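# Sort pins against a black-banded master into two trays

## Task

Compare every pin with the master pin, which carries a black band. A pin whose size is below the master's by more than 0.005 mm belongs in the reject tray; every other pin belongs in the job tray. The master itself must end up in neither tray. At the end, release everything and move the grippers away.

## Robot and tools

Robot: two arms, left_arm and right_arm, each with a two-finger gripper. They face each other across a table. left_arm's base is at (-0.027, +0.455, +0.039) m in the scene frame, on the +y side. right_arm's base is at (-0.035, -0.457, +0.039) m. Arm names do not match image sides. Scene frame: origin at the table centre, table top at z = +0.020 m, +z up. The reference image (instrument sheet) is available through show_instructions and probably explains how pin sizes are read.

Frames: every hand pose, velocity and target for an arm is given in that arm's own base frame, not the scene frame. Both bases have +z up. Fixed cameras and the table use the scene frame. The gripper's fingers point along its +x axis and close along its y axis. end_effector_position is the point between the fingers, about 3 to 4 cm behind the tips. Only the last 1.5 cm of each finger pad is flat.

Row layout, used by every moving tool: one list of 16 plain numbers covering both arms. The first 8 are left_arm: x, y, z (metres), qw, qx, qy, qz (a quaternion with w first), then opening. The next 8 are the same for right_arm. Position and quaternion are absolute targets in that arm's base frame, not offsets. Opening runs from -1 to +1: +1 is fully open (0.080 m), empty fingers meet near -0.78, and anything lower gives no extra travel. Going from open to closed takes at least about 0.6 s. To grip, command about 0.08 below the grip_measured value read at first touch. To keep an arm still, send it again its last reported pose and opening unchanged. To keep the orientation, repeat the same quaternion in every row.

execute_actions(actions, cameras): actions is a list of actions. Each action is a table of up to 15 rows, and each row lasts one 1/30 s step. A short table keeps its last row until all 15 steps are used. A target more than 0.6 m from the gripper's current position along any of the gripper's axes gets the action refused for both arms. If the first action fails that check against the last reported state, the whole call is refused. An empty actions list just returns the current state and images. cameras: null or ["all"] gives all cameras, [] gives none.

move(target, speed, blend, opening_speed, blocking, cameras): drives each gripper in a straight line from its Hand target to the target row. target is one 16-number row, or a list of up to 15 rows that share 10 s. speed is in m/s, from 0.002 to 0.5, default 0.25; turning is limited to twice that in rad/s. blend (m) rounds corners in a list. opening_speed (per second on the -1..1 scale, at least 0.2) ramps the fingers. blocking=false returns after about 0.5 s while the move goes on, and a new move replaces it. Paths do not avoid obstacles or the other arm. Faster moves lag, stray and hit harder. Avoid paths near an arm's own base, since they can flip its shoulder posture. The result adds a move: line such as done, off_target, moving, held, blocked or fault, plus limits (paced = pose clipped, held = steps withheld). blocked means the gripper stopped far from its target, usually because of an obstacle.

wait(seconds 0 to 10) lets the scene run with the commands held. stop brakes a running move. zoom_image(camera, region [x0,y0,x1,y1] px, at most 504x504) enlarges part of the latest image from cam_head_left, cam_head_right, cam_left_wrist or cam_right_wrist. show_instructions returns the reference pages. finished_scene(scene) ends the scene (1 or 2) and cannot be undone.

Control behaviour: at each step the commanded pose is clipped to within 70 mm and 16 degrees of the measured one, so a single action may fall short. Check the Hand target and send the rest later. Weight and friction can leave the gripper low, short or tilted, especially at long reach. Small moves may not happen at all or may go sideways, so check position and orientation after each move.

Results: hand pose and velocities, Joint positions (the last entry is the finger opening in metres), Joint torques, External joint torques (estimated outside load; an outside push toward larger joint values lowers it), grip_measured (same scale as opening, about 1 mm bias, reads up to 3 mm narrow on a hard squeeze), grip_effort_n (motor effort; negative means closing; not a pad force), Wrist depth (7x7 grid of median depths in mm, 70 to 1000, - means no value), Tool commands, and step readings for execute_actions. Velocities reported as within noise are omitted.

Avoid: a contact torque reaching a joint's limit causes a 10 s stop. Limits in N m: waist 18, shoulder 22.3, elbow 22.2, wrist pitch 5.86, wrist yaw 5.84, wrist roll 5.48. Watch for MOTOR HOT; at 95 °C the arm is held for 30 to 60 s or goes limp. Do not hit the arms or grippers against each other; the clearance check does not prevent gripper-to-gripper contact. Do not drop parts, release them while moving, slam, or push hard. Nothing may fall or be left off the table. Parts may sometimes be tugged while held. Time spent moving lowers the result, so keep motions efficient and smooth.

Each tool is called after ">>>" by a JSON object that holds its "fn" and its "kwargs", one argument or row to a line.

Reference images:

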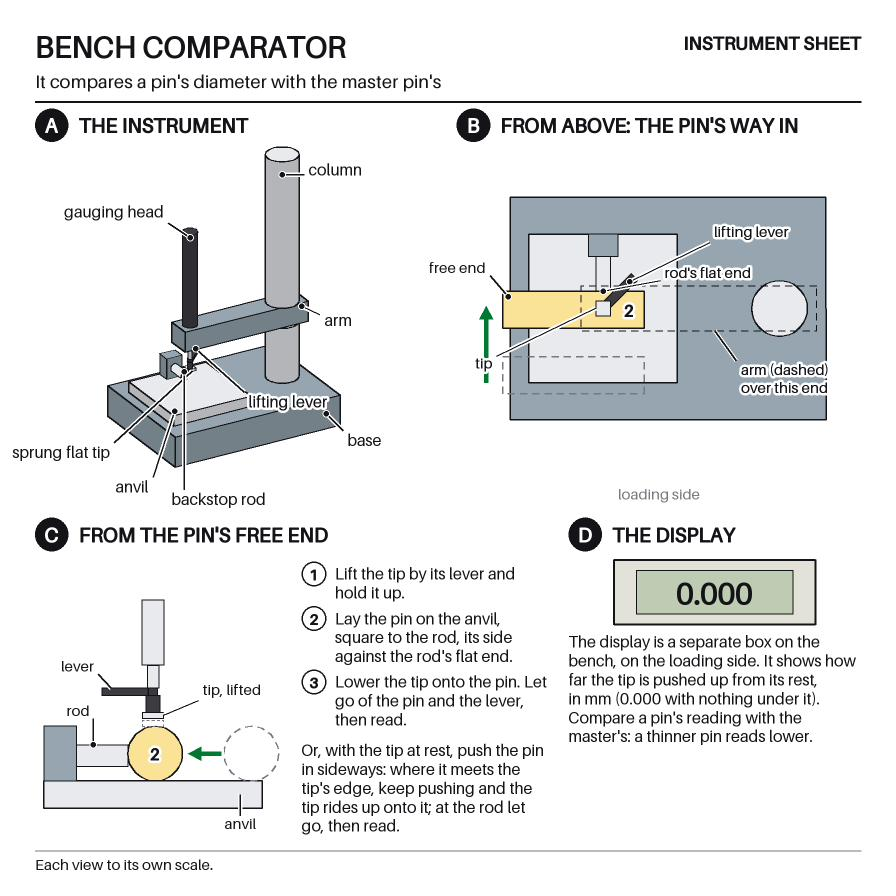

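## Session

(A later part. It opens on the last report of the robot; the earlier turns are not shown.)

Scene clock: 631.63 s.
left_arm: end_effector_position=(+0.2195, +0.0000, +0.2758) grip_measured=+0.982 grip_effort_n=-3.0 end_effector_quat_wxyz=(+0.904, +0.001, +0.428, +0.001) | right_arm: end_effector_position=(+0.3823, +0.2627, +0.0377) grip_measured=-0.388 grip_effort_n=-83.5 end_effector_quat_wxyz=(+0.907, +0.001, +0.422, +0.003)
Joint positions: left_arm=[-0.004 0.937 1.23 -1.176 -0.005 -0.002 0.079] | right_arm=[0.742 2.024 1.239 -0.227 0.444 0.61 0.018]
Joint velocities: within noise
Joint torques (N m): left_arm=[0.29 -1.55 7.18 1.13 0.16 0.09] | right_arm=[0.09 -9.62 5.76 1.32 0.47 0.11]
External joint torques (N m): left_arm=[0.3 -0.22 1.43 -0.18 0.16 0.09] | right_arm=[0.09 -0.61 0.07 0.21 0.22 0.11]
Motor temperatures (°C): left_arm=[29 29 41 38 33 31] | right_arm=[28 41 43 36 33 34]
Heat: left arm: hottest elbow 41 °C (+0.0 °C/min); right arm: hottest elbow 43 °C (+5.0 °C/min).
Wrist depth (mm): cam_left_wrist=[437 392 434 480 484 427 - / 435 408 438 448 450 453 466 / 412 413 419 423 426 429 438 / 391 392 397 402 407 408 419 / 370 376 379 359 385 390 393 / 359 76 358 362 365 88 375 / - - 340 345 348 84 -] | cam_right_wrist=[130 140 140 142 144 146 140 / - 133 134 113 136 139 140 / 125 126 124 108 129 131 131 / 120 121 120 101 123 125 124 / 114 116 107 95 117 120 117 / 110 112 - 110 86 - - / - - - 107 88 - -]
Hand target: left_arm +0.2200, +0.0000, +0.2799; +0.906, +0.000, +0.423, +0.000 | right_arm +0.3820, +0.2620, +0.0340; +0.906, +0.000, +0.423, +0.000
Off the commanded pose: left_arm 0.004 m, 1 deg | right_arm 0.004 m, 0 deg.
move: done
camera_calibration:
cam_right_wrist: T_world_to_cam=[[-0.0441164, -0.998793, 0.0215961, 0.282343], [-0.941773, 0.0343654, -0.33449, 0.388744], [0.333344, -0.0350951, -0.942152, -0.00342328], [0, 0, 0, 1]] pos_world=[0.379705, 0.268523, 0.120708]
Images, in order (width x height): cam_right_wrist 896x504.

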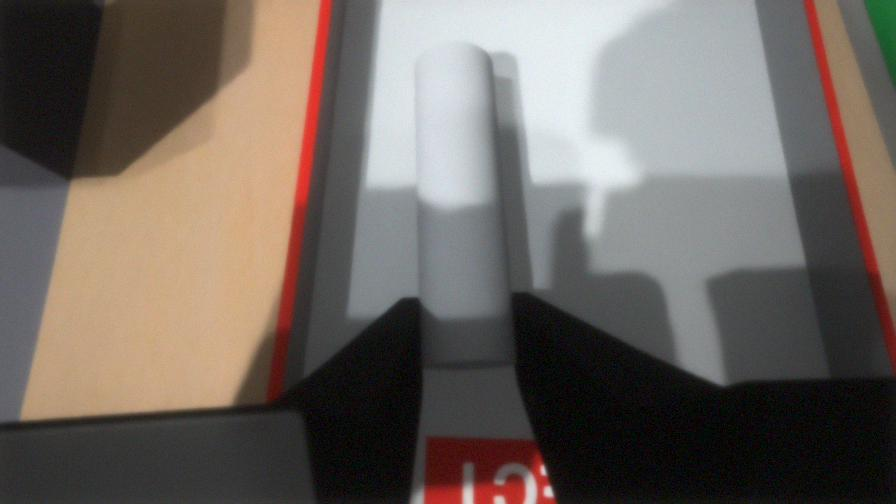

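>>> {"fn": "move", "kwargs": {
  "target": [
    [0.22, 0.0, 0.28, 0.9063, 0, 0.4226, 0, 1, 0.382, 0.262, 0.034, 0.9063, 0.0, 0.4226, 0.0, -0.2],
    [0.22, 0.0, 0.28, 0.9063, 0, 0.4226, 0, 1, 0.352, 0.262, 0.072, 0.9063, 0.0, 0.4226, 0.0, -0.2],
    [0.22, 0.0, 0.28, 0.9063, 0, 0.4226, 0, 1, 0.31, 0.22, 0.14, 0.9063, 0.0, 0.4226, 0.0, 0.0]
  ],
  "cameras": ["cam_right_wrist", "cam_head_left"],
  "speed": [0.04,0.08,0.2],
  "opening_speed": 0.5
}}

Scene clock: 640.00 s.
left_arm: end_effector_position=(+0.2195, +0.0000, +0.2758) grip_measured=+0.982 grip_effort_n=-3.0 end_effector_quat_wxyz=(+0.904, +0.001, +0.428, +0.001) | right_arm: end_effector_position=(+0.3120, +0.2210, +0.1389) grip_measured=-0.004 grip_effort_n=14.7 end_effector_quat_wxyz=(+0.906, -0.001, +0.424, +0.000)
Joint positions: left_arm=[-0.004 0.937 1.23 -1.176 -0.005 -0.002 0.079] | right_arm=[0.798 1.603 1.145 -0.586 0.477 0.665 0.035]
Joint velocities: within noise
Joint torques (N m): left_arm=[0.3 -1.55 7.19 1.13 0.16 0.1] | right_arm=[0.22 -9 5.94 0.85 0.38 0.13]
External joint torques (N m): left_arm=[0.28 -0.14 1.37 -0.19 0.17 0.1] | right_arm=[0.2 -2.5 -0.3 -0.22 0.11 0.13]
Motor temperatures (°C): left_arm=[29 29 41 38 33 31] | right_arm=[28 43 42 36 33 34]
Heat: left arm: hottest elbow 41 °C (+0.0 °C/min); right arm: hottest shoulder 43 °C (+1.0 °C/min).
Wrist depth (mm): cam_left_wrist=[437 392 433 482 487 492 - / 435 406 438 449 450 456 466 / 411 414 420 423 426 430 438 / 390 393 398 402 406 407 419 / 369 376 378 360 385 390 393 / 359 76 358 363 363 88 373 / - - 341 346 348 84 -] | cam_right_wrist=[197 264 266 272 275 278 288 / 206 251 249 257 261 266 273 / - 238 233 246 249 253 259 / 994 228 226 232 236 241 245 / 934 219 214 221 93 230 233 / 211 - - 214 82 - - / - - - 205 - - -]
Hand target: left_arm +0.2200, +0.0000, +0.2799; +0.906, +0.000, +0.423, +0.000 | right_arm +0.3100, +0.2199, +0.1399; +0.906, +0.000, +0.423, +0.000
Off the commanded pose: left_arm 0.004 m, 1 deg | right_arm 0.003 m, 0 deg.
move: done
camera_calibration:
cam_right_wrist: T_world_to_cam=[[-0.0470212, -0.998474, 0.0289467, 0.235265], [-0.942877, 0.0347977, -0.33132, 0.357671], [0.329807, -0.0428722, -0.943074, 0.116841], [0, 0, 0, 1]] pos_world=[0.309767, 0.227469, 0.221883]
Images, in order (width x height): cam_head_left 504x504, cam_right_wrist 896x504.

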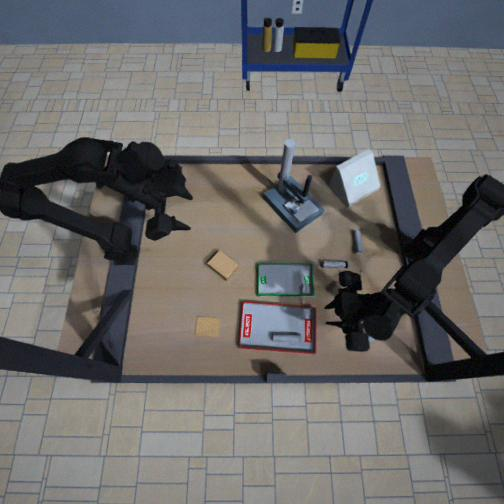

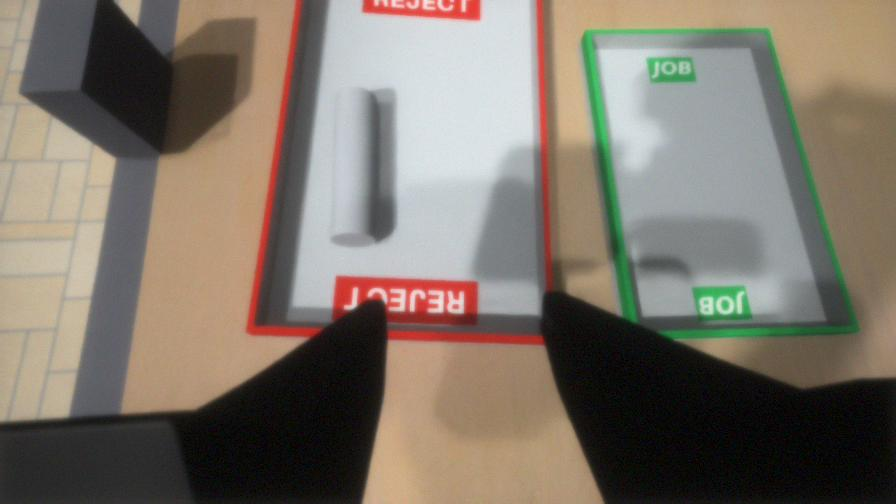

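>>> {"fn": "move", "kwargs": {
  "target": [
    [0.22, 0.0, 0.28, 0.9063, 0, 0.4226, 0, 1, 0.17, 0.24, 0.13, 0.9063, 0.0, 0.4226, 0.0, 0.1]
  ],
  "cameras": ["cam_right_wrist"]
}}

Scene clock: 644.67 s.
left_arm: end_effector_position=(+0.2195, +0.0000, +0.2758) grip_measured=+0.982 grip_effort_n=-3.0 end_effector_quat_wxyz=(+0.904, +0.001, +0.428, +0.001) | right_arm: end_effector_position=(+0.1704, +0.2404, +0.1284) grip_measured=+0.096 grip_effort_n=14.2 end_effector_quat_wxyz=(+0.905, -0.002, +0.425, +0.000)
Joint positions: left_arm=[-0.004 0.937 1.23 -1.176 -0.005 -0.002 0.079] | right_arm=[1.272 1.457 0.994 -0.87 0.658 1.187 0.039]
Joint velocities: within noise
Joint torques (N m): left_arm=[0.29 -1.54 7.19 1.13 0.15 0.09] | right_arm=[0.21 -6.65 6.23 0.48 0.56 0.13]
External joint torques (N m): left_arm=[0.3 -0.2 1.4 -0.2 0.16 0.09] | right_arm=[0.19 -1.68 0.43 -0.16 0.15 0.13]
Motor temperatures (°C): left_arm=[29 29 41 38 33 31] | right_arm=[28 44 42 36 33 34]
Heat: left arm: hottest elbow 41 °C (+0.0 °C/min); right arm: hottest shoulder 44 °C (+3.0 °C/min).
Wrist depth (mm): cam_left_wrist=[438 392 433 481 487 493 - / 434 406 438 450 451 454 468 / 412 413 419 425 426 429 438 / 391 393 398 401 405 406 418 / 370 375 377 361 383 390 393 / 358 76 357 362 364 88 376 / - - 342 345 347 84 -] | cam_right_wrist=[- 262 264 269 275 280 288 / - 247 251 255 260 264 271 / - 234 238 243 248 253 251 / 993 223 226 230 235 239 239 / 938 213 207 219 93 227 231 / 909 - 86 208 86 - - / - - 195 200 - - -]
Hand target: left_arm +0.2200, +0.0000, +0.2799; +0.906, +0.000, +0.423, +0.000 | right_arm +0.1700, +0.2400, +0.1299; +0.906, +0.000, +0.423, +0.000
Off the commanded pose: left_arm 0.004 m, 1 deg | right_arm 0.002 m, 0 deg.
move: done
camera_calibration:
cam_right_wrist: T_world_to_cam=[[-0.0469177, -0.998416, 0.0310422, 0.247939], [-0.943563, 0.0340975, -0.329432, 0.219998], [0.327852, -0.0447465, -0.943669, 0.155365], [0, 0, 0, 1]] pos_world=[0.168277, 0.246997, 0.211391]
Images, in order (width x height): cam_right_wrist 896x504.

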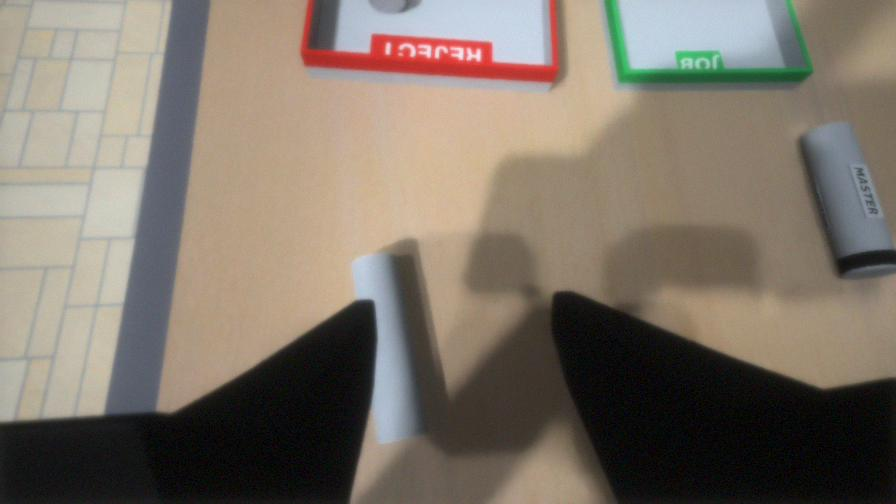

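>>> {"fn": "move", "kwargs": {
  "target": [
    [0.22, 0.0, 0.28, 0.9063, 0, 0.4226, 0, 1, 0.157, 0.2605, 0.06, 0.9039, -0.0306, 0.4215, 0.0656, 0.1],
    [0.22, 0.0, 0.28, 0.9063, 0, 0.4226, 0, 1, 0.157, 0.2605, 0.033, 0.9039, -0.0306, 0.4215, 0.0656, 0.1]
  ],
  "cameras": ["cam_right_wrist"],
  "speed": [0.15,0.08]
}}

Scene clock: 651.23 s.
left_arm: end_effector_position=(+0.2195, +0.0000, +0.2758) grip_measured=+0.982 grip_effort_n=-3.0 end_effector_quat_wxyz=(+0.904, +0.001, +0.428, +0.001) | right_arm: end_effector_position=(+0.1613, +0.2633, +0.0429) grip_measured=+0.096 grip_effort_n=14.2 end_effector_quat_wxyz=(+0.906, -0.012, +0.418, +0.066)
Joint positions: left_arm=[-0.004 0.937 1.23 -1.176 -0.005 -0.002 0.079] | right_arm=[1.314 1.597 0.738 -0.37 0.634 1.083 0.039]
Joint velocities: within noise
Joint torques (N m): left_arm=[0.3 -1.55 7.18 1.13 0.15 0.1] | right_arm=[1.05 -3.46 4.23 0.97 0.49 -0.13]
External joint torques (N m): left_arm=[0.29 -0.16 1.41 -0.18 0.16 0.09] | right_arm=[1.03 1.87 -0.88 0.18 0.11 -0.13]
Motor temperatures (°C): left_arm=[29 29 41 38 33 31] | right_arm=[28 43 42 35 33 34]
Heat: left arm: hottest elbow 41 °C (+0.0 °C/min); right arm: hottest shoulder 43 °C (+2.0 °C/min).
Wrist depth (mm): cam_left_wrist=[439 392 432 482 485 491 - / 433 406 439 449 448 455 468 / 411 414 418 423 425 429 439 / 391 394 397 400 405 408 418 / 370 375 377 360 384 390 394 / 358 76 357 362 365 88 376 / - - 341 345 349 84 -] | cam_right_wrist=[- 167 168 169 170 171 172 / - 158 158 160 160 161 162 / 984 149 150 135 151 152 153 / 142 141 142 125 143 144 145 / 134 134 136 117 103 137 138 / 129 - 86 127 88 - - / - - 121 123 123 - -]
Hand target: left_arm +0.2200, +0.0000, +0.2799; +0.906, +0.000, +0.423, +0.000 | right_arm +0.1570, +0.2602, +0.0333; +0.904, -0.031, +0.422, +0.066
Off the commanded pose: left_arm 0.004 m, 1 deg | right_arm 0.011 m, 2 deg.
move: off_target (right_arm)
camera_calibration:
cam_right_wrist: T_world_to_cam=[[0.0818772, -0.996613, -0.00759908, 0.253421], [-0.936819, -0.0743584, -0.341821, 0.210463], [0.340098, 0.0351063, -0.939734, 0.0555161], [0, 0, 0, 1]] pos_world=[0.157535, 0.266264, 0.126037]
Images, in order (width x height): cam_right_wrist 896x504.

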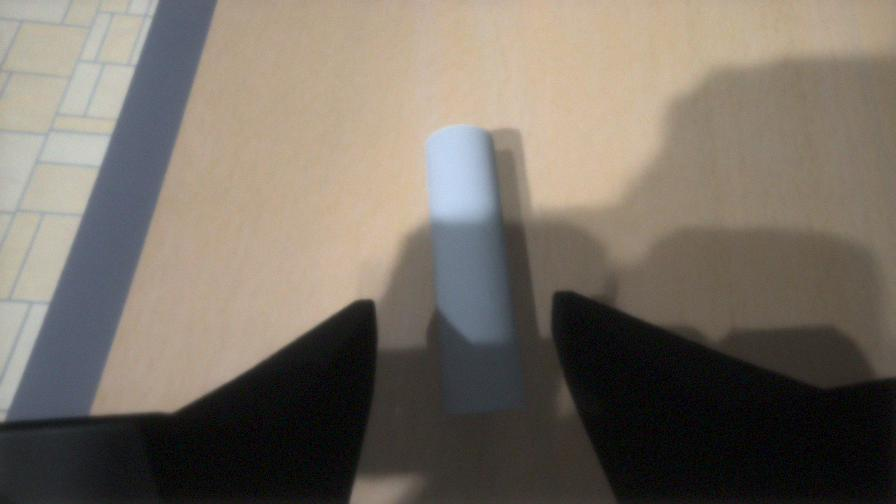

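>>> {"fn": "move", "kwargs": {
  "target": [
    [0.22, 0.0, 0.28, 0.9063, 0, 0.4226, 0, 1, 0.18, 0.25, 0.14, 0.9039, -0.0306, 0.4215, 0.0656, 0.1],
    [0.22, 0.0, 0.28, 0.9063, 0, 0.4226, 0, 1, 0.23, 0.22, 0.16, 0.6409, -0.2988, 0.2988, 0.6409, 0.1],
    [0.22, 0.0, 0.28, 0.9063, 0, 0.4226, 0, 1, 0.26, 0.27, 0.12, -0.0656, -0.4215, -0.0306, 0.9039, 0.1]
  ],
  "cameras": ["cam_right_wrist", "cam_head_left"],
  "speed": [0.15,0.3,0.3],
  "blend": [0.01,0.02,0]
}}

Scene clock: 667.80 s.
left_arm: end_effector_position=(+0.2195, +0.0000, +0.2758) grip_measured=+0.982 grip_effort_n=-3.0 end_effector_quat_wxyz=(+0.904, +0.001, +0.428, +0.001) | right_arm: end_effector_position=(+0.2590, +0.2686, +0.1224) grip_measured=+0.097 grip_effort_n=13.7 end_effector_quat_wxyz=(+0.041, -0.547, -0.083, +0.832)
Joint positions: left_arm=[-0.004 0.937 1.23 -1.176 -0.005 -0.002 0.079] | right_arm=[0.655 2.155 1.917 -1.57 -0.377 -2.594 0.039]
Joint velocities: within noise
Joint torques (N m): left_arm=[0.3 -1.55 7.18 1.13 0.15 0.1] | right_arm=[0.22 -9.47 6.58 -0.22 -0.13 -0.13]
External joint torques (N m): left_arm=[0.31 -0.17 1.34 -0.22 0.16 0.09] | right_arm=[0.33 -0.13 1.43 -0.07 0.11 -0.13]
Motor temperatures (°C): left_arm=[29 29 41 38 33 31] | right_arm=[28 41 41 35 33 34]
Heat: left arm: hottest elbow 41 °C (+0.0 °C/min); right arm: hottest shoulder 41 °C (+2.0 °C/min).
Wrist depth (mm): cam_left_wrist=[439 392 433 478 483 492 - / 436 405 437 450 451 454 464 / 410 412 419 426 425 430 437 / 390 392 398 401 405 406 416 / 372 375 377 359 383 390 393 / 357 76 358 363 365 88 374 / - - 341 344 348 84 -] | cam_right_wrist=[189 196 205 217 227 - - / 186 193 201 213 224 - - / 184 191 198 211 222 - - / 182 189 196 207 218 - - / 180 186 192 204 93 - - / 178 - 86 202 87 - - / - - 192 199 - - -]
Hand target: left_arm +0.2200, +0.0000, +0.2799; +0.906, +0.000, +0.423, +0.000 | right_arm +0.2597, +0.2699, +0.1195; +0.037, -0.546, -0.083, +0.833
Off the commanded pose: left_arm 0.004 m, 1 deg | right_arm 0.003 m, 21 deg; orientation clipped.
joint sent to its limit (right arm) — joint 4 (wrist pitch), lower limit. The joint targets are off in orientation, not in position.
move: off_target (right_arm); limits=paced
camera_calibration:
cam_right_wrist: T_world_to_cam=[[0.0151073, 0.974997, 0.221705, -0.288996], [0.998596, -0.00345405, -0.0528556, -0.226142], [-0.0507683, 0.222192, -0.97368, 0.151894], [0, 0, 0, 1]] pos_world=[0.237902, 0.247239, 0.200015]
Images, in order (width x height): cam_head_left 504x504, cam_right_wrist 896x504.

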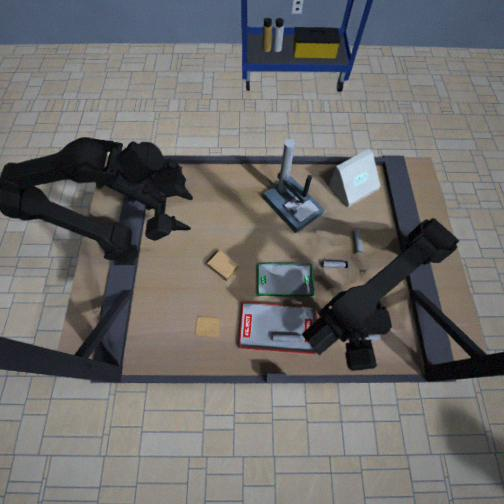

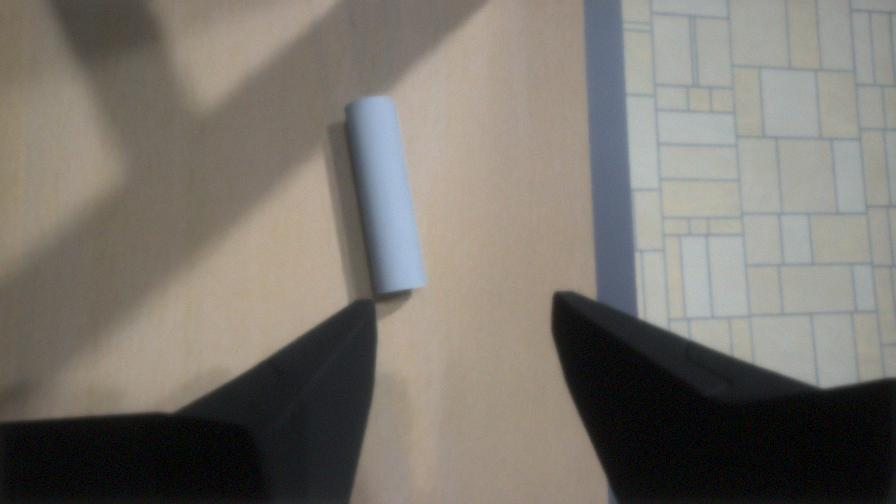

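>>> {"fn": "move", "kwargs": {
  "target": [
    [0.22, 0.0, 0.28, 0.9063, 0, 0.4226, 0, 1, 0.2500, 0.2730, 0.075, -0.0719, -0.4213, -0.0335, 0.9034, 0.1],
    [0.22, 0.0, 0.28, 0.9063, 0, 0.4226, 0, 1, 0.2475, 0.2730, 0.045, -0.0719, -0.4213, -0.0335, 0.9034, 0.1]
  ],
  "cameras": ["cam_right_wrist"],
  "speed": [0.12,0.06]
}}

Scene clock: 675.73 s.
left_arm: end_effector_position=(+0.2195, +0.0000, +0.2758) grip_measured=+0.982 grip_effort_n=-3.0 end_effector_quat_wxyz=(+0.904, +0.001, +0.428, +0.001) | right_arm: end_effector_position=(+0.2478, +0.2726, +0.0483) grip_measured=+0.097 grip_effort_n=13.3 end_effector_quat_wxyz=(-0.027, -0.482, -0.057, +0.874)
Joint positions: left_arm=[-0.004 0.937 1.23 -1.176 -0.005 -0.002 0.079] | right_arm=[0.691 2.365 1.917 -1.571 -0.353 -2.655 0.039]
Joint velocities: within noise
Joint torques (N m): left_arm=[0.3 -1.54 7.19 1.13 0.16 0.1] | right_arm=[0.21 -10.37 5.58 -0.48 -0.1 -0.13]
External joint torques (N m): left_arm=[0.31 -0.13 1.36 -0.21 0.16 0.09] | right_arm=[0.26 -0.15 0.82 0.01 0.11 -0.14]
Motor temperatures (°C): left_arm=[29 29 41 38 33 31] | right_arm=[28 42 40 35 33 34]
Heat: left arm: hottest elbow 41 °C (+0.0 °C/min); right arm: hottest shoulder 42 °C (+3.0 °C/min).
Wrist depth (mm): cam_left_wrist=[437 392 432 480 486 492 - / 435 406 439 451 450 454 467 / 411 414 420 423 426 429 438 / 389 393 398 401 405 408 420 / 371 375 379 360 385 390 392 / 357 76 358 362 364 88 375 / - - 342 345 347 84 -] | cam_right_wrist=[146 148 151 154 158 161 - / 140 143 145 146 151 154 - / 135 137 140 125 146 149 - / 131 132 135 119 140 143 985 / 127 128 130 117 103 138 941 / 123 - 86 128 87 - - / - - 121 124 125 - -]
Hand target: left_arm +0.2200, +0.0000, +0.2799; +0.906, +0.000, +0.423, +0.000 | right_arm +0.2471, +0.2728, +0.0446; -0.031, -0.479, -0.056, +0.876
Off the commanded pose: left_arm 0.004 m, 1 deg | right_arm 0.003 m, 10 deg.
joint sent to its limit (right arm) — joint 4 (wrist pitch), lower limit. The joint targets are off in orientation, not in position.
move: off_target (right_arm)
camera_calibration:
cam_right_wrist: T_world_to_cam=[[-0.0578172, 0.992579, 0.106977, -0.257519], [0.976358, 0.0785756, -0.201372, -0.228489], [-0.208283, 0.0928049, -0.973656, 0.152613], [0, 0, 0, 1]] pos_world=[0.239985, 0.259399, 0.13013]
Images, in order (width x height): cam_right_wrist 896x504.

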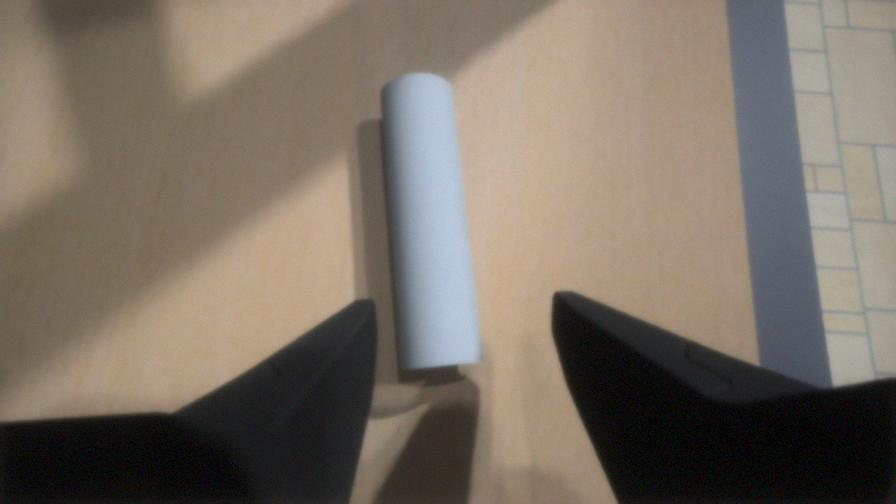

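>>> {"fn": "move", "kwargs": {
  "target": [
    [0.22, 0.0, 0.28, 0.9063, 0, 0.4226, 0, 1, 0.2475, 0.2675, 0.042, -0.0719, -0.4213, -0.0335, 0.9034, 0.1],
    [0.22, 0.0, 0.28, 0.9063, 0, 0.4226, 0, 1, 0.2455, 0.2675, 0.028, -0.0719, -0.4213, -0.0335, 0.9034, 0.1]
  ],
  "cameras": ["cam_right_wrist"],
  "speed": [0.05,0.05]
}}

Scene clock: 685.17 s.
left_arm: end_effector_position=(+0.2195, +0.0000, +0.2758) grip_measured=+0.982 grip_effort_n=-3.0 end_effector_quat_wxyz=(+0.904, +0.001, +0.428, +0.001) | right_arm: end_effector_position=(+0.2467, +0.2682, +0.0321) grip_measured=+0.097 grip_effort_n=12.8 end_effector_quat_wxyz=(-0.040, -0.467, -0.051, +0.882)
Joint positions: left_arm=[-0.004 0.937 1.23 -1.176 -0.005 -0.002 0.079] | right_arm=[0.687 2.409 1.914 -1.571 -0.344 -2.678 0.039]
Joint velocities: within noise
Joint torques (N m): left_arm=[0.29 -1.54 7.18 1.13 0.16 0.1] | right_arm=[0.13 -10.48 4.94 -0.54 -0.1 -0.13]
External joint torques (N m): left_arm=[0.3 -0.1 1.33 -0.2 0.16 0.09] | right_arm=[0.11 -0.38 0.4 0.01 0.11 -0.13]
Motor temperatures (°C): left_arm=[29 29 42 38 33 31] | right_arm=[28 43 40 35 33 34]
Heat: left arm: hottest elbow 42 °C (+1.0 °C/min); right arm: hottest shoulder 43 °C (+3.0 °C/min).
Wrist depth (mm): cam_left_wrist=[438 392 433 482 485 492 511 / 435 407 437 448 450 454 467 / 411 412 419 424 425 429 438 / 389 393 397 400 405 406 419 / 369 376 379 360 385 390 393 / 359 76 358 362 365 88 375 / - - 341 345 347 84 -] | cam_right_wrist=[134 135 138 140 142 144 147 / 129 130 131 115 135 137 140 / 123 124 126 109 129 131 133 / 119 120 121 104 124 126 128 / 114 115 116 99 104 121 122 / 110 - 76 113 112 - - / - - 106 109 110 - -]
Hand target: left_arm +0.2200, +0.0000, +0.2799; +0.906, +0.000, +0.423, +0.000 | right_arm +0.2452, +0.2673, +0.0277; -0.045, -0.462, -0.048, +0.884
Off the commanded pose: left_arm 0.004 m, 1 deg | right_arm 0.004 m, 7 deg.
joint sent to its limit (right arm) — joint 4 (wrist pitch), lower limit. The joint targets are off in orientation, not in position.
move: off_target (right_arm)
camera_calibration:
cam_right_wrist: T_world_to_cam=[[-0.0734901, 0.993711, 0.0844842, -0.247189], [0.967759, 0.0915214, -0.234661, -0.230584], [-0.240917, 0.0645151, -0.968399, 0.152443], [0, 0, 0, 1]] pos_world=[0.241711, 0.256903, 0.1144]
Images, in order (width x height): cam_right_wrist 896x504.

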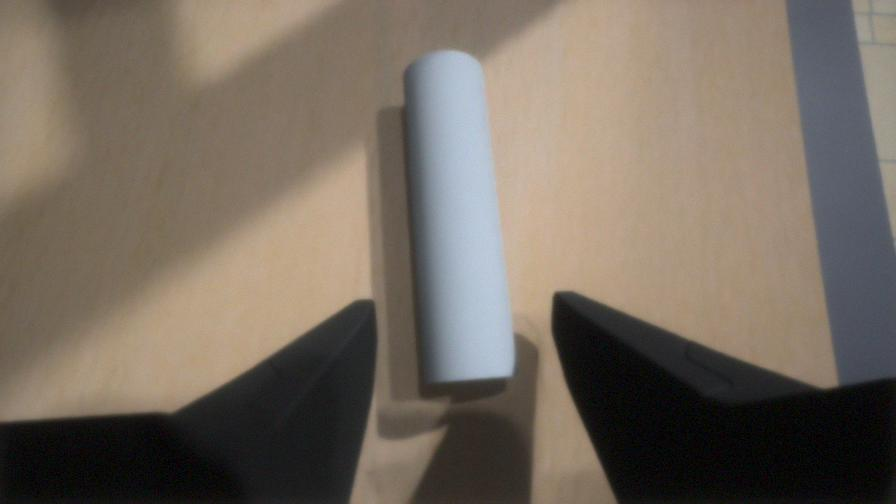

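>>> {"fn": "move", "kwargs": {
  "target": [
    [0.22, 0.0, 0.28, 0.9063, 0, 0.4226, 0, 1, 0.2450, 0.2675, 0.025, -0.0719, -0.4213, -0.0335, 0.9034, 0.1],
    [0.22, 0.0, 0.28, 0.9063, 0, 0.4226, 0, 1, 0.2450, 0.2675, 0.025, -0.0719, -0.4213, -0.0335, 0.9034, -0.5],
    [0.22, 0.0, 0.28, 0.9063, 0, 0.4226, 0, 1, 0.2480, 0.2655, 0.10, -0.0719, -0.4213, -0.0335, 0.9034, -0.5]
  ],
  "cameras": ["cam_right_wrist"],
  "speed": [0.04,0.05,0.08],
  "opening_speed": 0.6
}}

Scene clock: 693.80 s.
left_arm: end_effector_position=(+0.2195, +0.0000, +0.2758) grip_measured=+0.982 grip_effort_n=-2.6 end_effector_quat_wxyz=(+0.904, +0.001, +0.428, +0.001) | right_arm: end_effector_position=(+0.2487, +0.2662, +0.0936) grip_measured=-0.387 grip_effort_n=-83.5 end_effector_quat_wxyz=(-0.002, -0.522, -0.074, +0.850)
Joint positions: left_arm=[-0.004 0.937 1.23 -1.176 -0.005 -0.002 0.079] | right_arm=[0.677 2.213 1.878 -1.57 -0.35 -2.635 0.018]
Joint velocities: within noise
Joint torques (N m): left_arm=[0.3 -1.54 7.19 1.13 0.16 0.1] | right_arm=[-0.22 -13.41 4.93 -0.37 -0.46 0.14]
External joint torques (N m): left_arm=[0.3 -0.12 1.36 -0.19 0.16 0.1] | right_arm=[-0.17 -3.92 -0.03 -0.08 -0.24 0.13]
Motor temperatures (°C): left_arm=[29 29 42 38 33 31] | right_arm=[28 45 40 34 33 34]
Heat: left arm: hottest elbow 42 °C (+1.0 °C/min); right arm: hottest shoulder 45 °C (+3.0 °C/min).
Wrist depth (mm): cam_left_wrist=[438 391 434 481 485 492 - / 433 406 438 450 451 454 466 / 412 412 422 422 426 428 437 / 389 394 398 401 405 407 419 / 370 377 378 360 384 391 394 / 358 76 357 363 365 88 374 / - - 342 346 347 84 -] | cam_right_wrist=[175 179 186 193 199 - - / 171 175 181 112 194 202 - / 168 172 177 106 190 197 - / 164 169 174 101 186 193 - / 161 165 169 96 181 189 - / 159 161 - 170 86 - - / - - - 168 - - -]
Hand target: left_arm +0.2200, +0.0000, +0.2799; +0.906, +0.000, +0.423, +0.000 | right_arm +0.2476, +0.2654, +0.0995; +0.004, -0.524, -0.076, +0.848
Off the commanded pose: left_arm 0.004 m, 1 deg | right_arm 0.006 m, 16 deg; orientation clipped.
joint sent to its limit (right arm) — joint 4 (wrist pitch), lower limit. The joint targets are off in orientation, not in position.
move: off_target (right_arm); target 2's new opening was sent with right_arm's hand 0.005 m and 7 deg from that target; limits=paced
camera_calibration:
cam_right_wrist: T_world_to_cam=[[-0.0395619, 0.98623, 0.160575, -0.263826], [0.992312, 0.0576383, -0.109524, -0.226722], [-0.117271, 0.155008, -0.980928, 0.158975], [0, 0, 0, 1]] pos_world=[0.233184, 0.248619, 0.173475]
Images, in order (width x height): cam_right_wrist 896x504.

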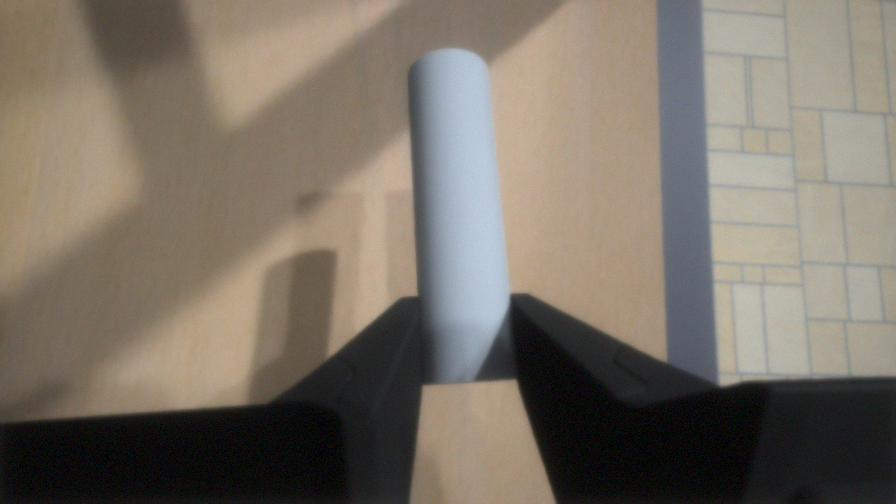

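>>> {"fn": "move", "kwargs": {
  "target": [
    [0.22, 0.0, 0.28, 0.9063, 0, 0.4226, 0, 1, 0.23, 0.20, 0.16, -0.6409, 0.2988, -0.2988, -0.6409, -0.5],
    [0.22, 0.0, 0.28, 0.9063, 0, 0.4226, 0, 1, 0.25, 0.10, 0.16, -0.9063, 0.0, -0.4226, 0.0, -0.5],
    [0.22, 0.0, 0.28, 0.9063, 0, 0.4226, 0, 1, 0.26, -0.05, 0.15, 0.8004, 0.2032, 0.4200, -0.3855, -0.5],
    [0.22, 0.0, 0.28, 0.9063, 0, 0.4226, 0, 1, 0.3040, -0.1320, 0.12, 0.7968, 0.2015, 0.4200, -0.3840, -0.5]
  ],
  "cameras": ["cam_right_wrist"],
  "speed": [0.2,0.2,0.2,0.15],
  "blend": [0.02,0.02,0.02,0]
}}

Scene clock: 717.50 s.
left_arm: end_effector_position=(+0.2195, +0.0000, +0.2758) grip_measured=+0.982 grip_effort_n=-2.6 end_effector_quat_wxyz=(+0.904, +0.001, +0.428, +0.001) | right_arm: end_effector_position=(+0.2545, -0.0236, +0.1455) grip_measured=-0.386 grip_effort_n=-83.5 end_effector_quat_wxyz=(+0.825, +0.166, +0.435, -0.320)
Joint positions: left_arm=[-0.004 0.937 1.23 -1.176 -0.005 -0.002 0.079] | right_arm=[0.176 1.169 0.871 -0.878 0.468 0.818 0.018]
Joint velocities: within noise
Joint torques (N m): left_arm=[0.29 -1.55 7.17 1.13 0.15 0.1] | right_arm=[-0.27 -3.79 8.62 0.85 0.6 0.14]
External joint torques (N m): left_arm=[0.3 -0.14 1.36 -0.19 0.15 0.1] | right_arm=[-0.28 -0.6 2.5 -0.04 0.31 0.14]
Motor temperatures (°C): left_arm=[29 29 42 38 33 31] | right_arm=[28 48 40 35 33 34]
Heat: left arm: hottest elbow 42 °C (+1.0 °C/min); right arm: hottest shoulder 48 °C (+6.1 °C/min).
Wrist depth (mm): cam_left_wrist=[437 391 433 482 485 493 - / 434 408 439 451 450 455 467 / 412 412 419 425 426 429 437 / 389 394 396 399 405 408 418 / 369 375 378 360 384 391 393 / 358 76 357 362 365 88 375 / - - 342 345 348 84 -] | cam_right_wrist=[254 258 261 222 237 280 214 / 246 250 252 112 233 267 203 / 235 241 245 106 253 257 215 / 227 233 236 101 245 248 242 / 221 224 229 96 237 241 245 / 215 218 - 222 86 - - / - - - 217 - - -]
Hand target: left_arm +0.2200, +0.0000, +0.2799; +0.906, +0.000, +0.423, +0.000 | right_arm +0.2582, -0.0248, +0.1517; +0.828, +0.170, +0.425, -0.323
Off the commanded pose: left_arm 0.004 m, 1 deg | right_arm 0.122 m, 9 deg.
move: off_target (right_arm; path cut at 10 s); path passed 2 of 4 targets
camera_calibration:
cam_right_wrist: T_world_to_cam=[[-0.705592, -0.707732, 0.0354286, 0.161603], [-0.693079, 0.678843, -0.242515, 0.252813], [0.147586, -0.195672, -0.9695, 0.178094], [0, 0, 0, 1]] pos_world=[0.262961, -0.0224009, 0.228248]
Images, in order (width x height): cam_right_wrist 896x504.

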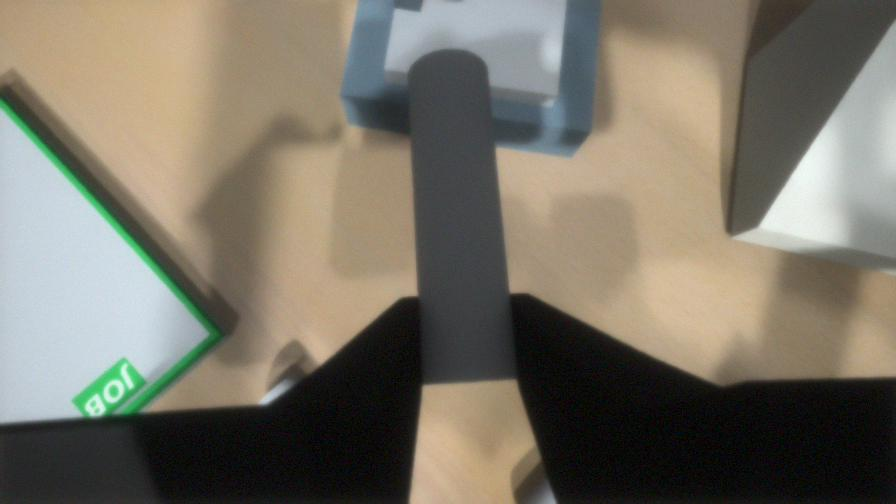

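>>> {"fn": "move", "kwargs": {
  "target": [
    [0.22, 0.0, 0.28, 0.9063, 0, 0.4226, 0, 1, 0.3055, -0.1340, 0.12, 0.7959, 0.2032, 0.4232, -0.3822, -0.5],
    [0.22, 0.0, 0.28, 0.9063, 0, 0.4226, 0, 1, 0.3055, -0.1335, 0.080, 0.7959, 0.2032, 0.4232, -0.3822, -0.5]
  ],
  "cameras": ["cam_right_wrist"],
  "speed": [0.15,0.1]
}}

Scene clock: 724.93 s.
left_arm: end_effector_position=(+0.2195, +0.0000, +0.2758) grip_measured=+0.982 grip_effort_n=-3.0 end_effector_quat_wxyz=(+0.904, +0.001, +0.428, +0.001) | right_arm: end_effector_position=(+0.3049, -0.1324, +0.0798) grip_measured=-0.386 grip_effort_n=-83.5 end_effector_quat_wxyz=(+0.795, +0.204, +0.425, -0.382)
Joint positions: left_arm=[-0.004 0.937 1.23 -1.176 -0.005 -0.002 0.079] | right_arm=[-0.26 1.49 0.833 -0.421 0.336 0.55 0.018]
Joint velocities: within noise
Joint torques (N m): left_arm=[0.29 -1.54 7.18 1.13 0.16 0.1] | right_arm=[-0.15 -6.27 6.29 1.27 0.28 -0.13]
External joint torques (N m): left_arm=[0.28 -0.17 1.42 -0.17 0.17 0.1] | right_arm=[-0.14 -0.98 0.39 0.23 0.08 -0.13]
Motor temperatures (°C): left_arm=[29 29 42 38 33 31] | right_arm=[28 46 41 35 34 34]
Heat: left arm: hottest elbow 42 °C (+1.0 °C/min); right arm: hottest shoulder 46 °C (+5.0 °C/min).
Wrist depth (mm): cam_left_wrist=[437 391 433 480 487 492 - / 434 408 438 449 449 454 466 / 412 413 419 424 426 429 437 / 389 393 397 401 405 407 416 / 370 376 377 359 384 391 393 / 357 76 358 362 365 88 375 / - - 342 345 348 84 -] | cam_right_wrist=[177 - 138 152 188 192 195 / 171 - 82 115 183 186 187 / 167 123 129 106 176 180 153 / 162 125 126 101 171 174 150 / 158 130 124 96 138 169 148 / 154 156 - 158 86 - - / - - - 155 - - -]
Hand target: left_arm +0.2200, +0.0000, +0.2799; +0.906, +0.000, +0.423, +0.000 | right_arm +0.3055, -0.1335, +0.0800; +0.796, +0.203, +0.423, -0.382
Off the commanded pose: left_arm 0.004 m, 1 deg | right_arm 0.001 m, 0 deg.
move: done
camera_calibration:
cam_right_wrist: T_world_to_cam=[[-0.807741, -0.588691, 0.0315907, 0.169694], [-0.579188, 0.782425, -0.228807, 0.323604], [0.109979, -0.203114, -0.972959, 0.0964686], [0, 0, 0, 1]] pos_world=[0.313887, -0.133705, 0.162542]
Images, in order (width x height): cam_right_wrist 896x504.

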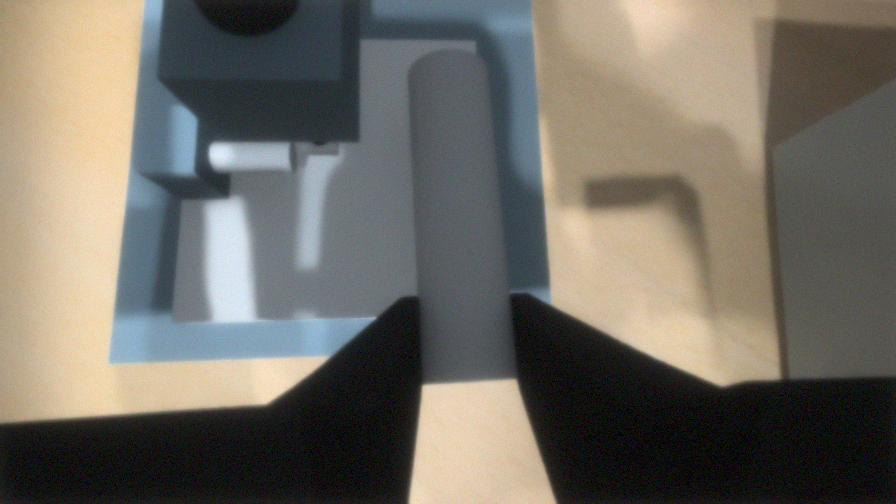

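>>> {"fn": "move", "kwargs": {
  "target": [
    [0.22, 0.0, 0.28, 0.9063, 0, 0.4226, 0, 1, 0.3060, -0.1335, 0.069, 0.7959, 0.2032, 0.4232, -0.3822, -0.5],
    [0.22, 0.0, 0.28, 0.9063, 0, 0.4226, 0, 1, 0.3060, -0.1335, 0.0645, 0.7959, 0.2032, 0.4232, -0.3822, -0.5]
  ],
  "cameras": ["cam_right_wrist"],
  "speed": [0.05,0.03]
}}

>>> {"fn": "move", "kwargs": {
  "target": [
    [0.22, 0.0, 0.28, 0.9063, 0, 0.4226, 0, 1, 0.3060, -0.1335, 0.0655, 0.7959, 0.2032, 0.4232, -0.3822, -0.27],
    [0.22, 0.0, 0.28, 0.9063, 0, 0.4226, 0, 1, 0.3046, -0.1307, 0.063, 0.8170, 0.1829, 0.3810, -0.3923, -0.25],
    [0.22, 0.0, 0.28, 0.9063, 0, 0.4226, 0, 1, 0.3046, -0.1307, 0.063, 0.8170, 0.1829, 0.3810, -0.3923, -0.47]
  ],
  "cameras": ["cam_right_wrist"],
  "speed": [0.03,0.04,0.03],
  "opening_speed": 0.5
}}

Scene clock: 730.30 s.
left_arm: end_effector_position=(+0.2195, +0.0000, +0.2758) grip_measured=+0.982 grip_effort_n=-3.0 end_effector_quat_wxyz=(+0.904, +0.001, +0.428, +0.001) | right_arm: end_effector_position=(+0.3084, -0.1336, +0.0708) grip_measured=-0.386 grip_effort_n=-83.5 end_effector_quat_wxyz=(+0.800, +0.206, +0.415, -0.382)
Joint positions: left_arm=[-0.004 0.937 1.23 -1.176 -0.005 -0.002 0.079] | right_arm=[-0.26 1.51 0.802 -0.348 0.337 0.55 0.018]
Joint velocities: within noise
Joint torques (N m): left_arm=[0.29 -1.55 7.19 1.13 0.15 0.1] | right_arm=[-0.1 -5.02 5.39 1.15 0.22 -0.11]
External joint torques (N m): left_arm=[0.29 -0.12 1.37 -0.19 0.16 0.1] | right_arm=[-0.07 0.33 -0.42 0.08 0.01 -0.11]
Motor temperatures (°C): left_arm=[29 29 42 38 33 31] | right_arm=[28 45 41 35 33 34]
Heat: left arm: hottest elbow 42 °C (+1.0 °C/min); right arm: hottest shoulder 45 °C (+4.0 °C/min).
Wrist depth (mm): cam_left_wrist=[440 392 433 480 487 492 - / 436 406 438 449 451 457 468 / 410 413 421 424 425 430 437 / 389 393 398 402 406 409 417 / 370 376 379 360 383 389 392 / 358 76 359 362 365 88 376 / - - 341 345 348 84 -] | cam_right_wrist=[- - - 146 182 184 186 / 167 - 76 111 175 178 179 / 162 111 123 105 168 171 156 / 157 120 120 100 162 166 154 / 152 119 117 96 130 160 151 / 148 123 - 150 86 - - / - - - 147 - - -]
Hand target: left_arm +0.2200, +0.0000, +0.2799; +0.906, +0.000, +0.423, +0.000 | right_arm +0.3059, -0.1334, +0.0646; +0.796, +0.203, +0.423, -0.382
Off the commanded pose: left_arm 0.004 m, 1 deg | right_arm 0.007 m, 1 deg.
move: done
camera_calibration:
cam_right_wrist: T_world_to_cam=[[-0.808806, -0.587763, 0.0191937, 0.173398], [-0.573578, 0.781243, -0.246306, 0.323845], [0.129775, -0.210223, -0.969002, 0.079756], [0, 0, 0, 1]] pos_world=[0.315645, -0.134318, 0.153721]
Images, in order (width x height): cam_right_wrist 896x504.

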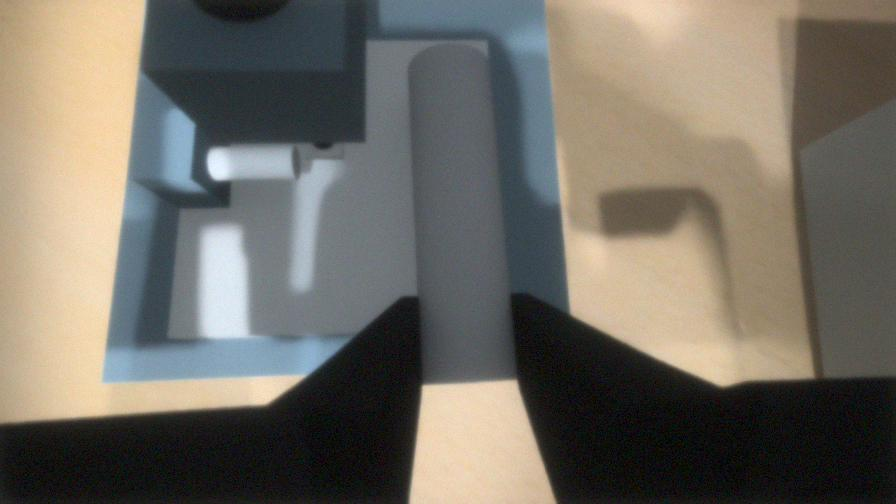

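Scene clock: 734.63 s.
left_arm: end_effector_position=(+0.2195, +0.0000, +0.2758) grip_measured=+0.982 grip_effort_n=-2.6 end_effector_quat_wxyz=(+0.904, +0.001, +0.428, +0.001) | right_arm: end_effector_position=(+0.3059, -0.1312, +0.0623) grip_measured=-0.382 grip_effort_n=-83.5 end_effector_quat_wxyz=(+0.816, +0.184, +0.383, -0.393)
Joint positions: left_arm=[-0.004 0.937 1.23 -1.176 -0.005 -0.002 0.079] | right_arm=[-0.224 1.496 0.705 -0.204 0.41 0.55 0.018]
Joint velocities: within noise
Joint torques (N m): left_arm=[0.29 -1.55 7.17 1.13 0.15 0.1] | right_arm=[0.11 -7.18 5.35 1.17 0.33 -0.08]
External joint torques (N m): left_arm=[0.31 -0.14 1.36 -0.2 0.16 0.09] | right_arm=[0.07 -2.11 -0.25 0.05 0.11 -0.08]
Motor temperatures (°C): left_arm=[29 29 42 38 33 31] | right_arm=[28 45 41 35 33 34]
Heat: left arm: hottest elbow 42 °C (+1.0 °C/min); right arm: hottest shoulder 45 °C (+3.0 °C/min).
Wrist depth (mm): cam_left_wrist=[439 392 431 480 486 492 - / 433 406 438 449 448 456 468 / 411 413 420 424 424 431 437 / 390 393 397 401 405 408 418 / 371 374 378 360 383 391 394 / 358 76 357 362 364 88 374 / - - 341 345 348 84 -] | cam_right_wrist=[- - - 146 186 189 192 / 167 100 108 108 175 179 182 / 158 110 119 102 166 171 155 / 124 114 114 96 157 162 153 / - 115 109 91 124 154 151 / - 121 - 143 87 - - / - - - 138 - - -]
Hand target: left_arm +0.2200, +0.0000, +0.2799; +0.906, +0.000, +0.423, +0.000 | right_arm +0.3046, -0.1308, +0.0630; +0.817, +0.183, +0.381, -0.392
Off the commanded pose: left_arm 0.004 m, 1 deg | right_arm 0.002 m, 0 deg.
move: done
camera_calibration:
cam_right_wrist: T_world_to_cam=[[-0.810486, -0.58513, 0.0271076, 0.173369], [-0.559889, 0.760262, -0.329433, 0.316619], [0.172152, -0.282178, -0.94379, 0.0483579], [0, 0, 0, 1]] pos_world=[0.30946, -0.125624, 0.145245]
Images, in order (width x height): cam_right_wrist 896x504.

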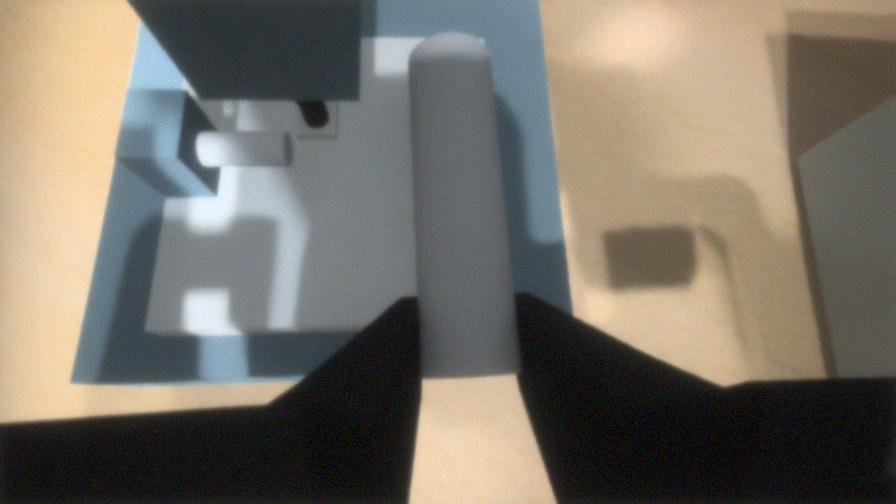

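>>> {"fn": "move", "kwargs": {
  "target": [
    [0.22, 0.0, 0.28, 0.9063, 0, 0.4226, 0, 1, 0.3270, -0.1128, 0.064, 0.8170, 0.1829, 0.3810, -0.3923, -0.47],
    [0.22, 0.0, 0.28, 0.9063, 0, 0.4226, 0, 1, 0.3365, -0.1052, 0.064, 0.8170, 0.1829, 0.3810, -0.3923, -0.47]
  ],
  "cameras": ["cam_right_wrist"],
  "speed": [0.04,0.03]
}}

Scene clock: 739.47 s.
left_arm: end_effector_position=(+0.2195, +0.0000, +0.2758) grip_measured=+0.982 grip_effort_n=-2.6 end_effector_quat_wxyz=(+0.904, +0.001, +0.428, +0.001) | right_arm: end_effector_position=(+0.3288, -0.1094, +0.0625) grip_measured=-0.382 grip_effort_n=-83.5 end_effector_quat_wxyz=(+0.812, +0.180, +0.383, -0.401)
Joint positions: left_arm=[-0.004 0.937 1.23 -1.176 -0.005 -0.002 0.079] | right_arm=[-0.118 1.583 0.798 -0.262 0.483 0.655 0.018]
Joint velocities: within noise
Joint torques (N m): left_arm=[0.29 -1.54 7.19 1.13 0.15 0.09] | right_arm=[0.92 -5.39 7.84 1.31 -0.09 0.07]
External joint torques (N m): left_arm=[0.29 -0.12 1.34 -0.2 0.16 0.09] | right_arm=[0.91 0.25 2.29 0.27 -0.36 0.06]
Motor temperatures (°C): left_arm=[29 29 42 39 33 31] | right_arm=[28 45 40 35 33 34]
Heat: left arm: hottest elbow 42 °C (+1.0 °C/min); right arm: hottest shoulder 45 °C (+3.0 °C/min).
Wrist depth (mm): cam_left_wrist=[439 392 428 478 486 494 - / 433 406 439 447 449 456 467 / 411 413 419 424 425 430 438 / 390 393 397 400 406 408 418 / 370 376 379 360 384 389 394 / 358 76 358 363 364 88 375 / - - 341 344 348 84 -] | cam_right_wrist=[173 175 142 - 152 194 197 / 164 166 109 105 132 183 186 / 157 158 117 102 125 173 174 / 150 150 114 96 118 164 167 / 144 142 115 91 94 155 159 / 139 139 - 143 87 - - / - - - 137 - - -]
Hand target: left_arm +0.2200, +0.0000, +0.2799; +0.906, +0.000, +0.423, +0.000 | right_arm +0.3363, -0.1050, +0.0641; +0.817, +0.183, +0.381, -0.392
Off the commanded pose: left_arm 0.004 m, 1 deg | right_arm 0.009 m, 1 deg.
move: off_target (right_arm)
camera_calibration:
cam_right_wrist: T_world_to_cam=[[-0.817549, -0.574349, 0.0416792, 0.207286], [-0.553432, 0.763646, -0.332501, 0.311464], [0.159144, -0.294903, -0.942181, 0.0535766], [0, 0, 0, 1]] pos_world=[0.333314, -0.102994, 0.145401]
Images, in order (width x height): cam_right_wrist 896x504.

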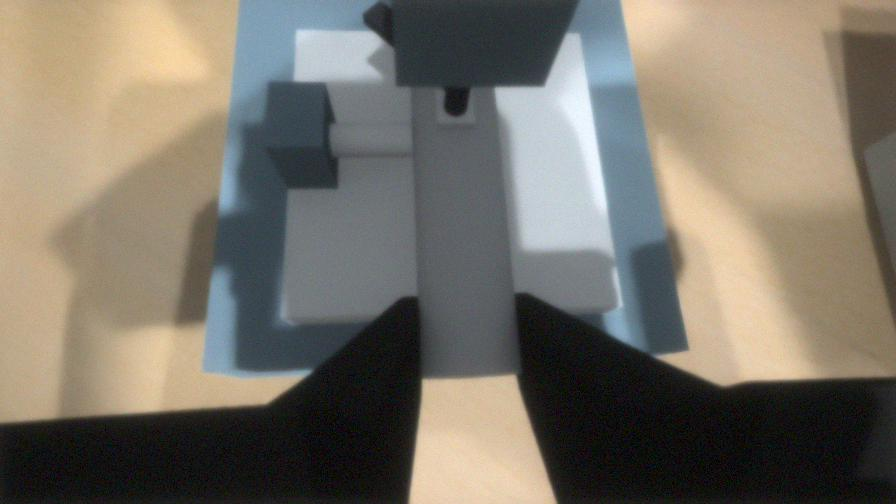

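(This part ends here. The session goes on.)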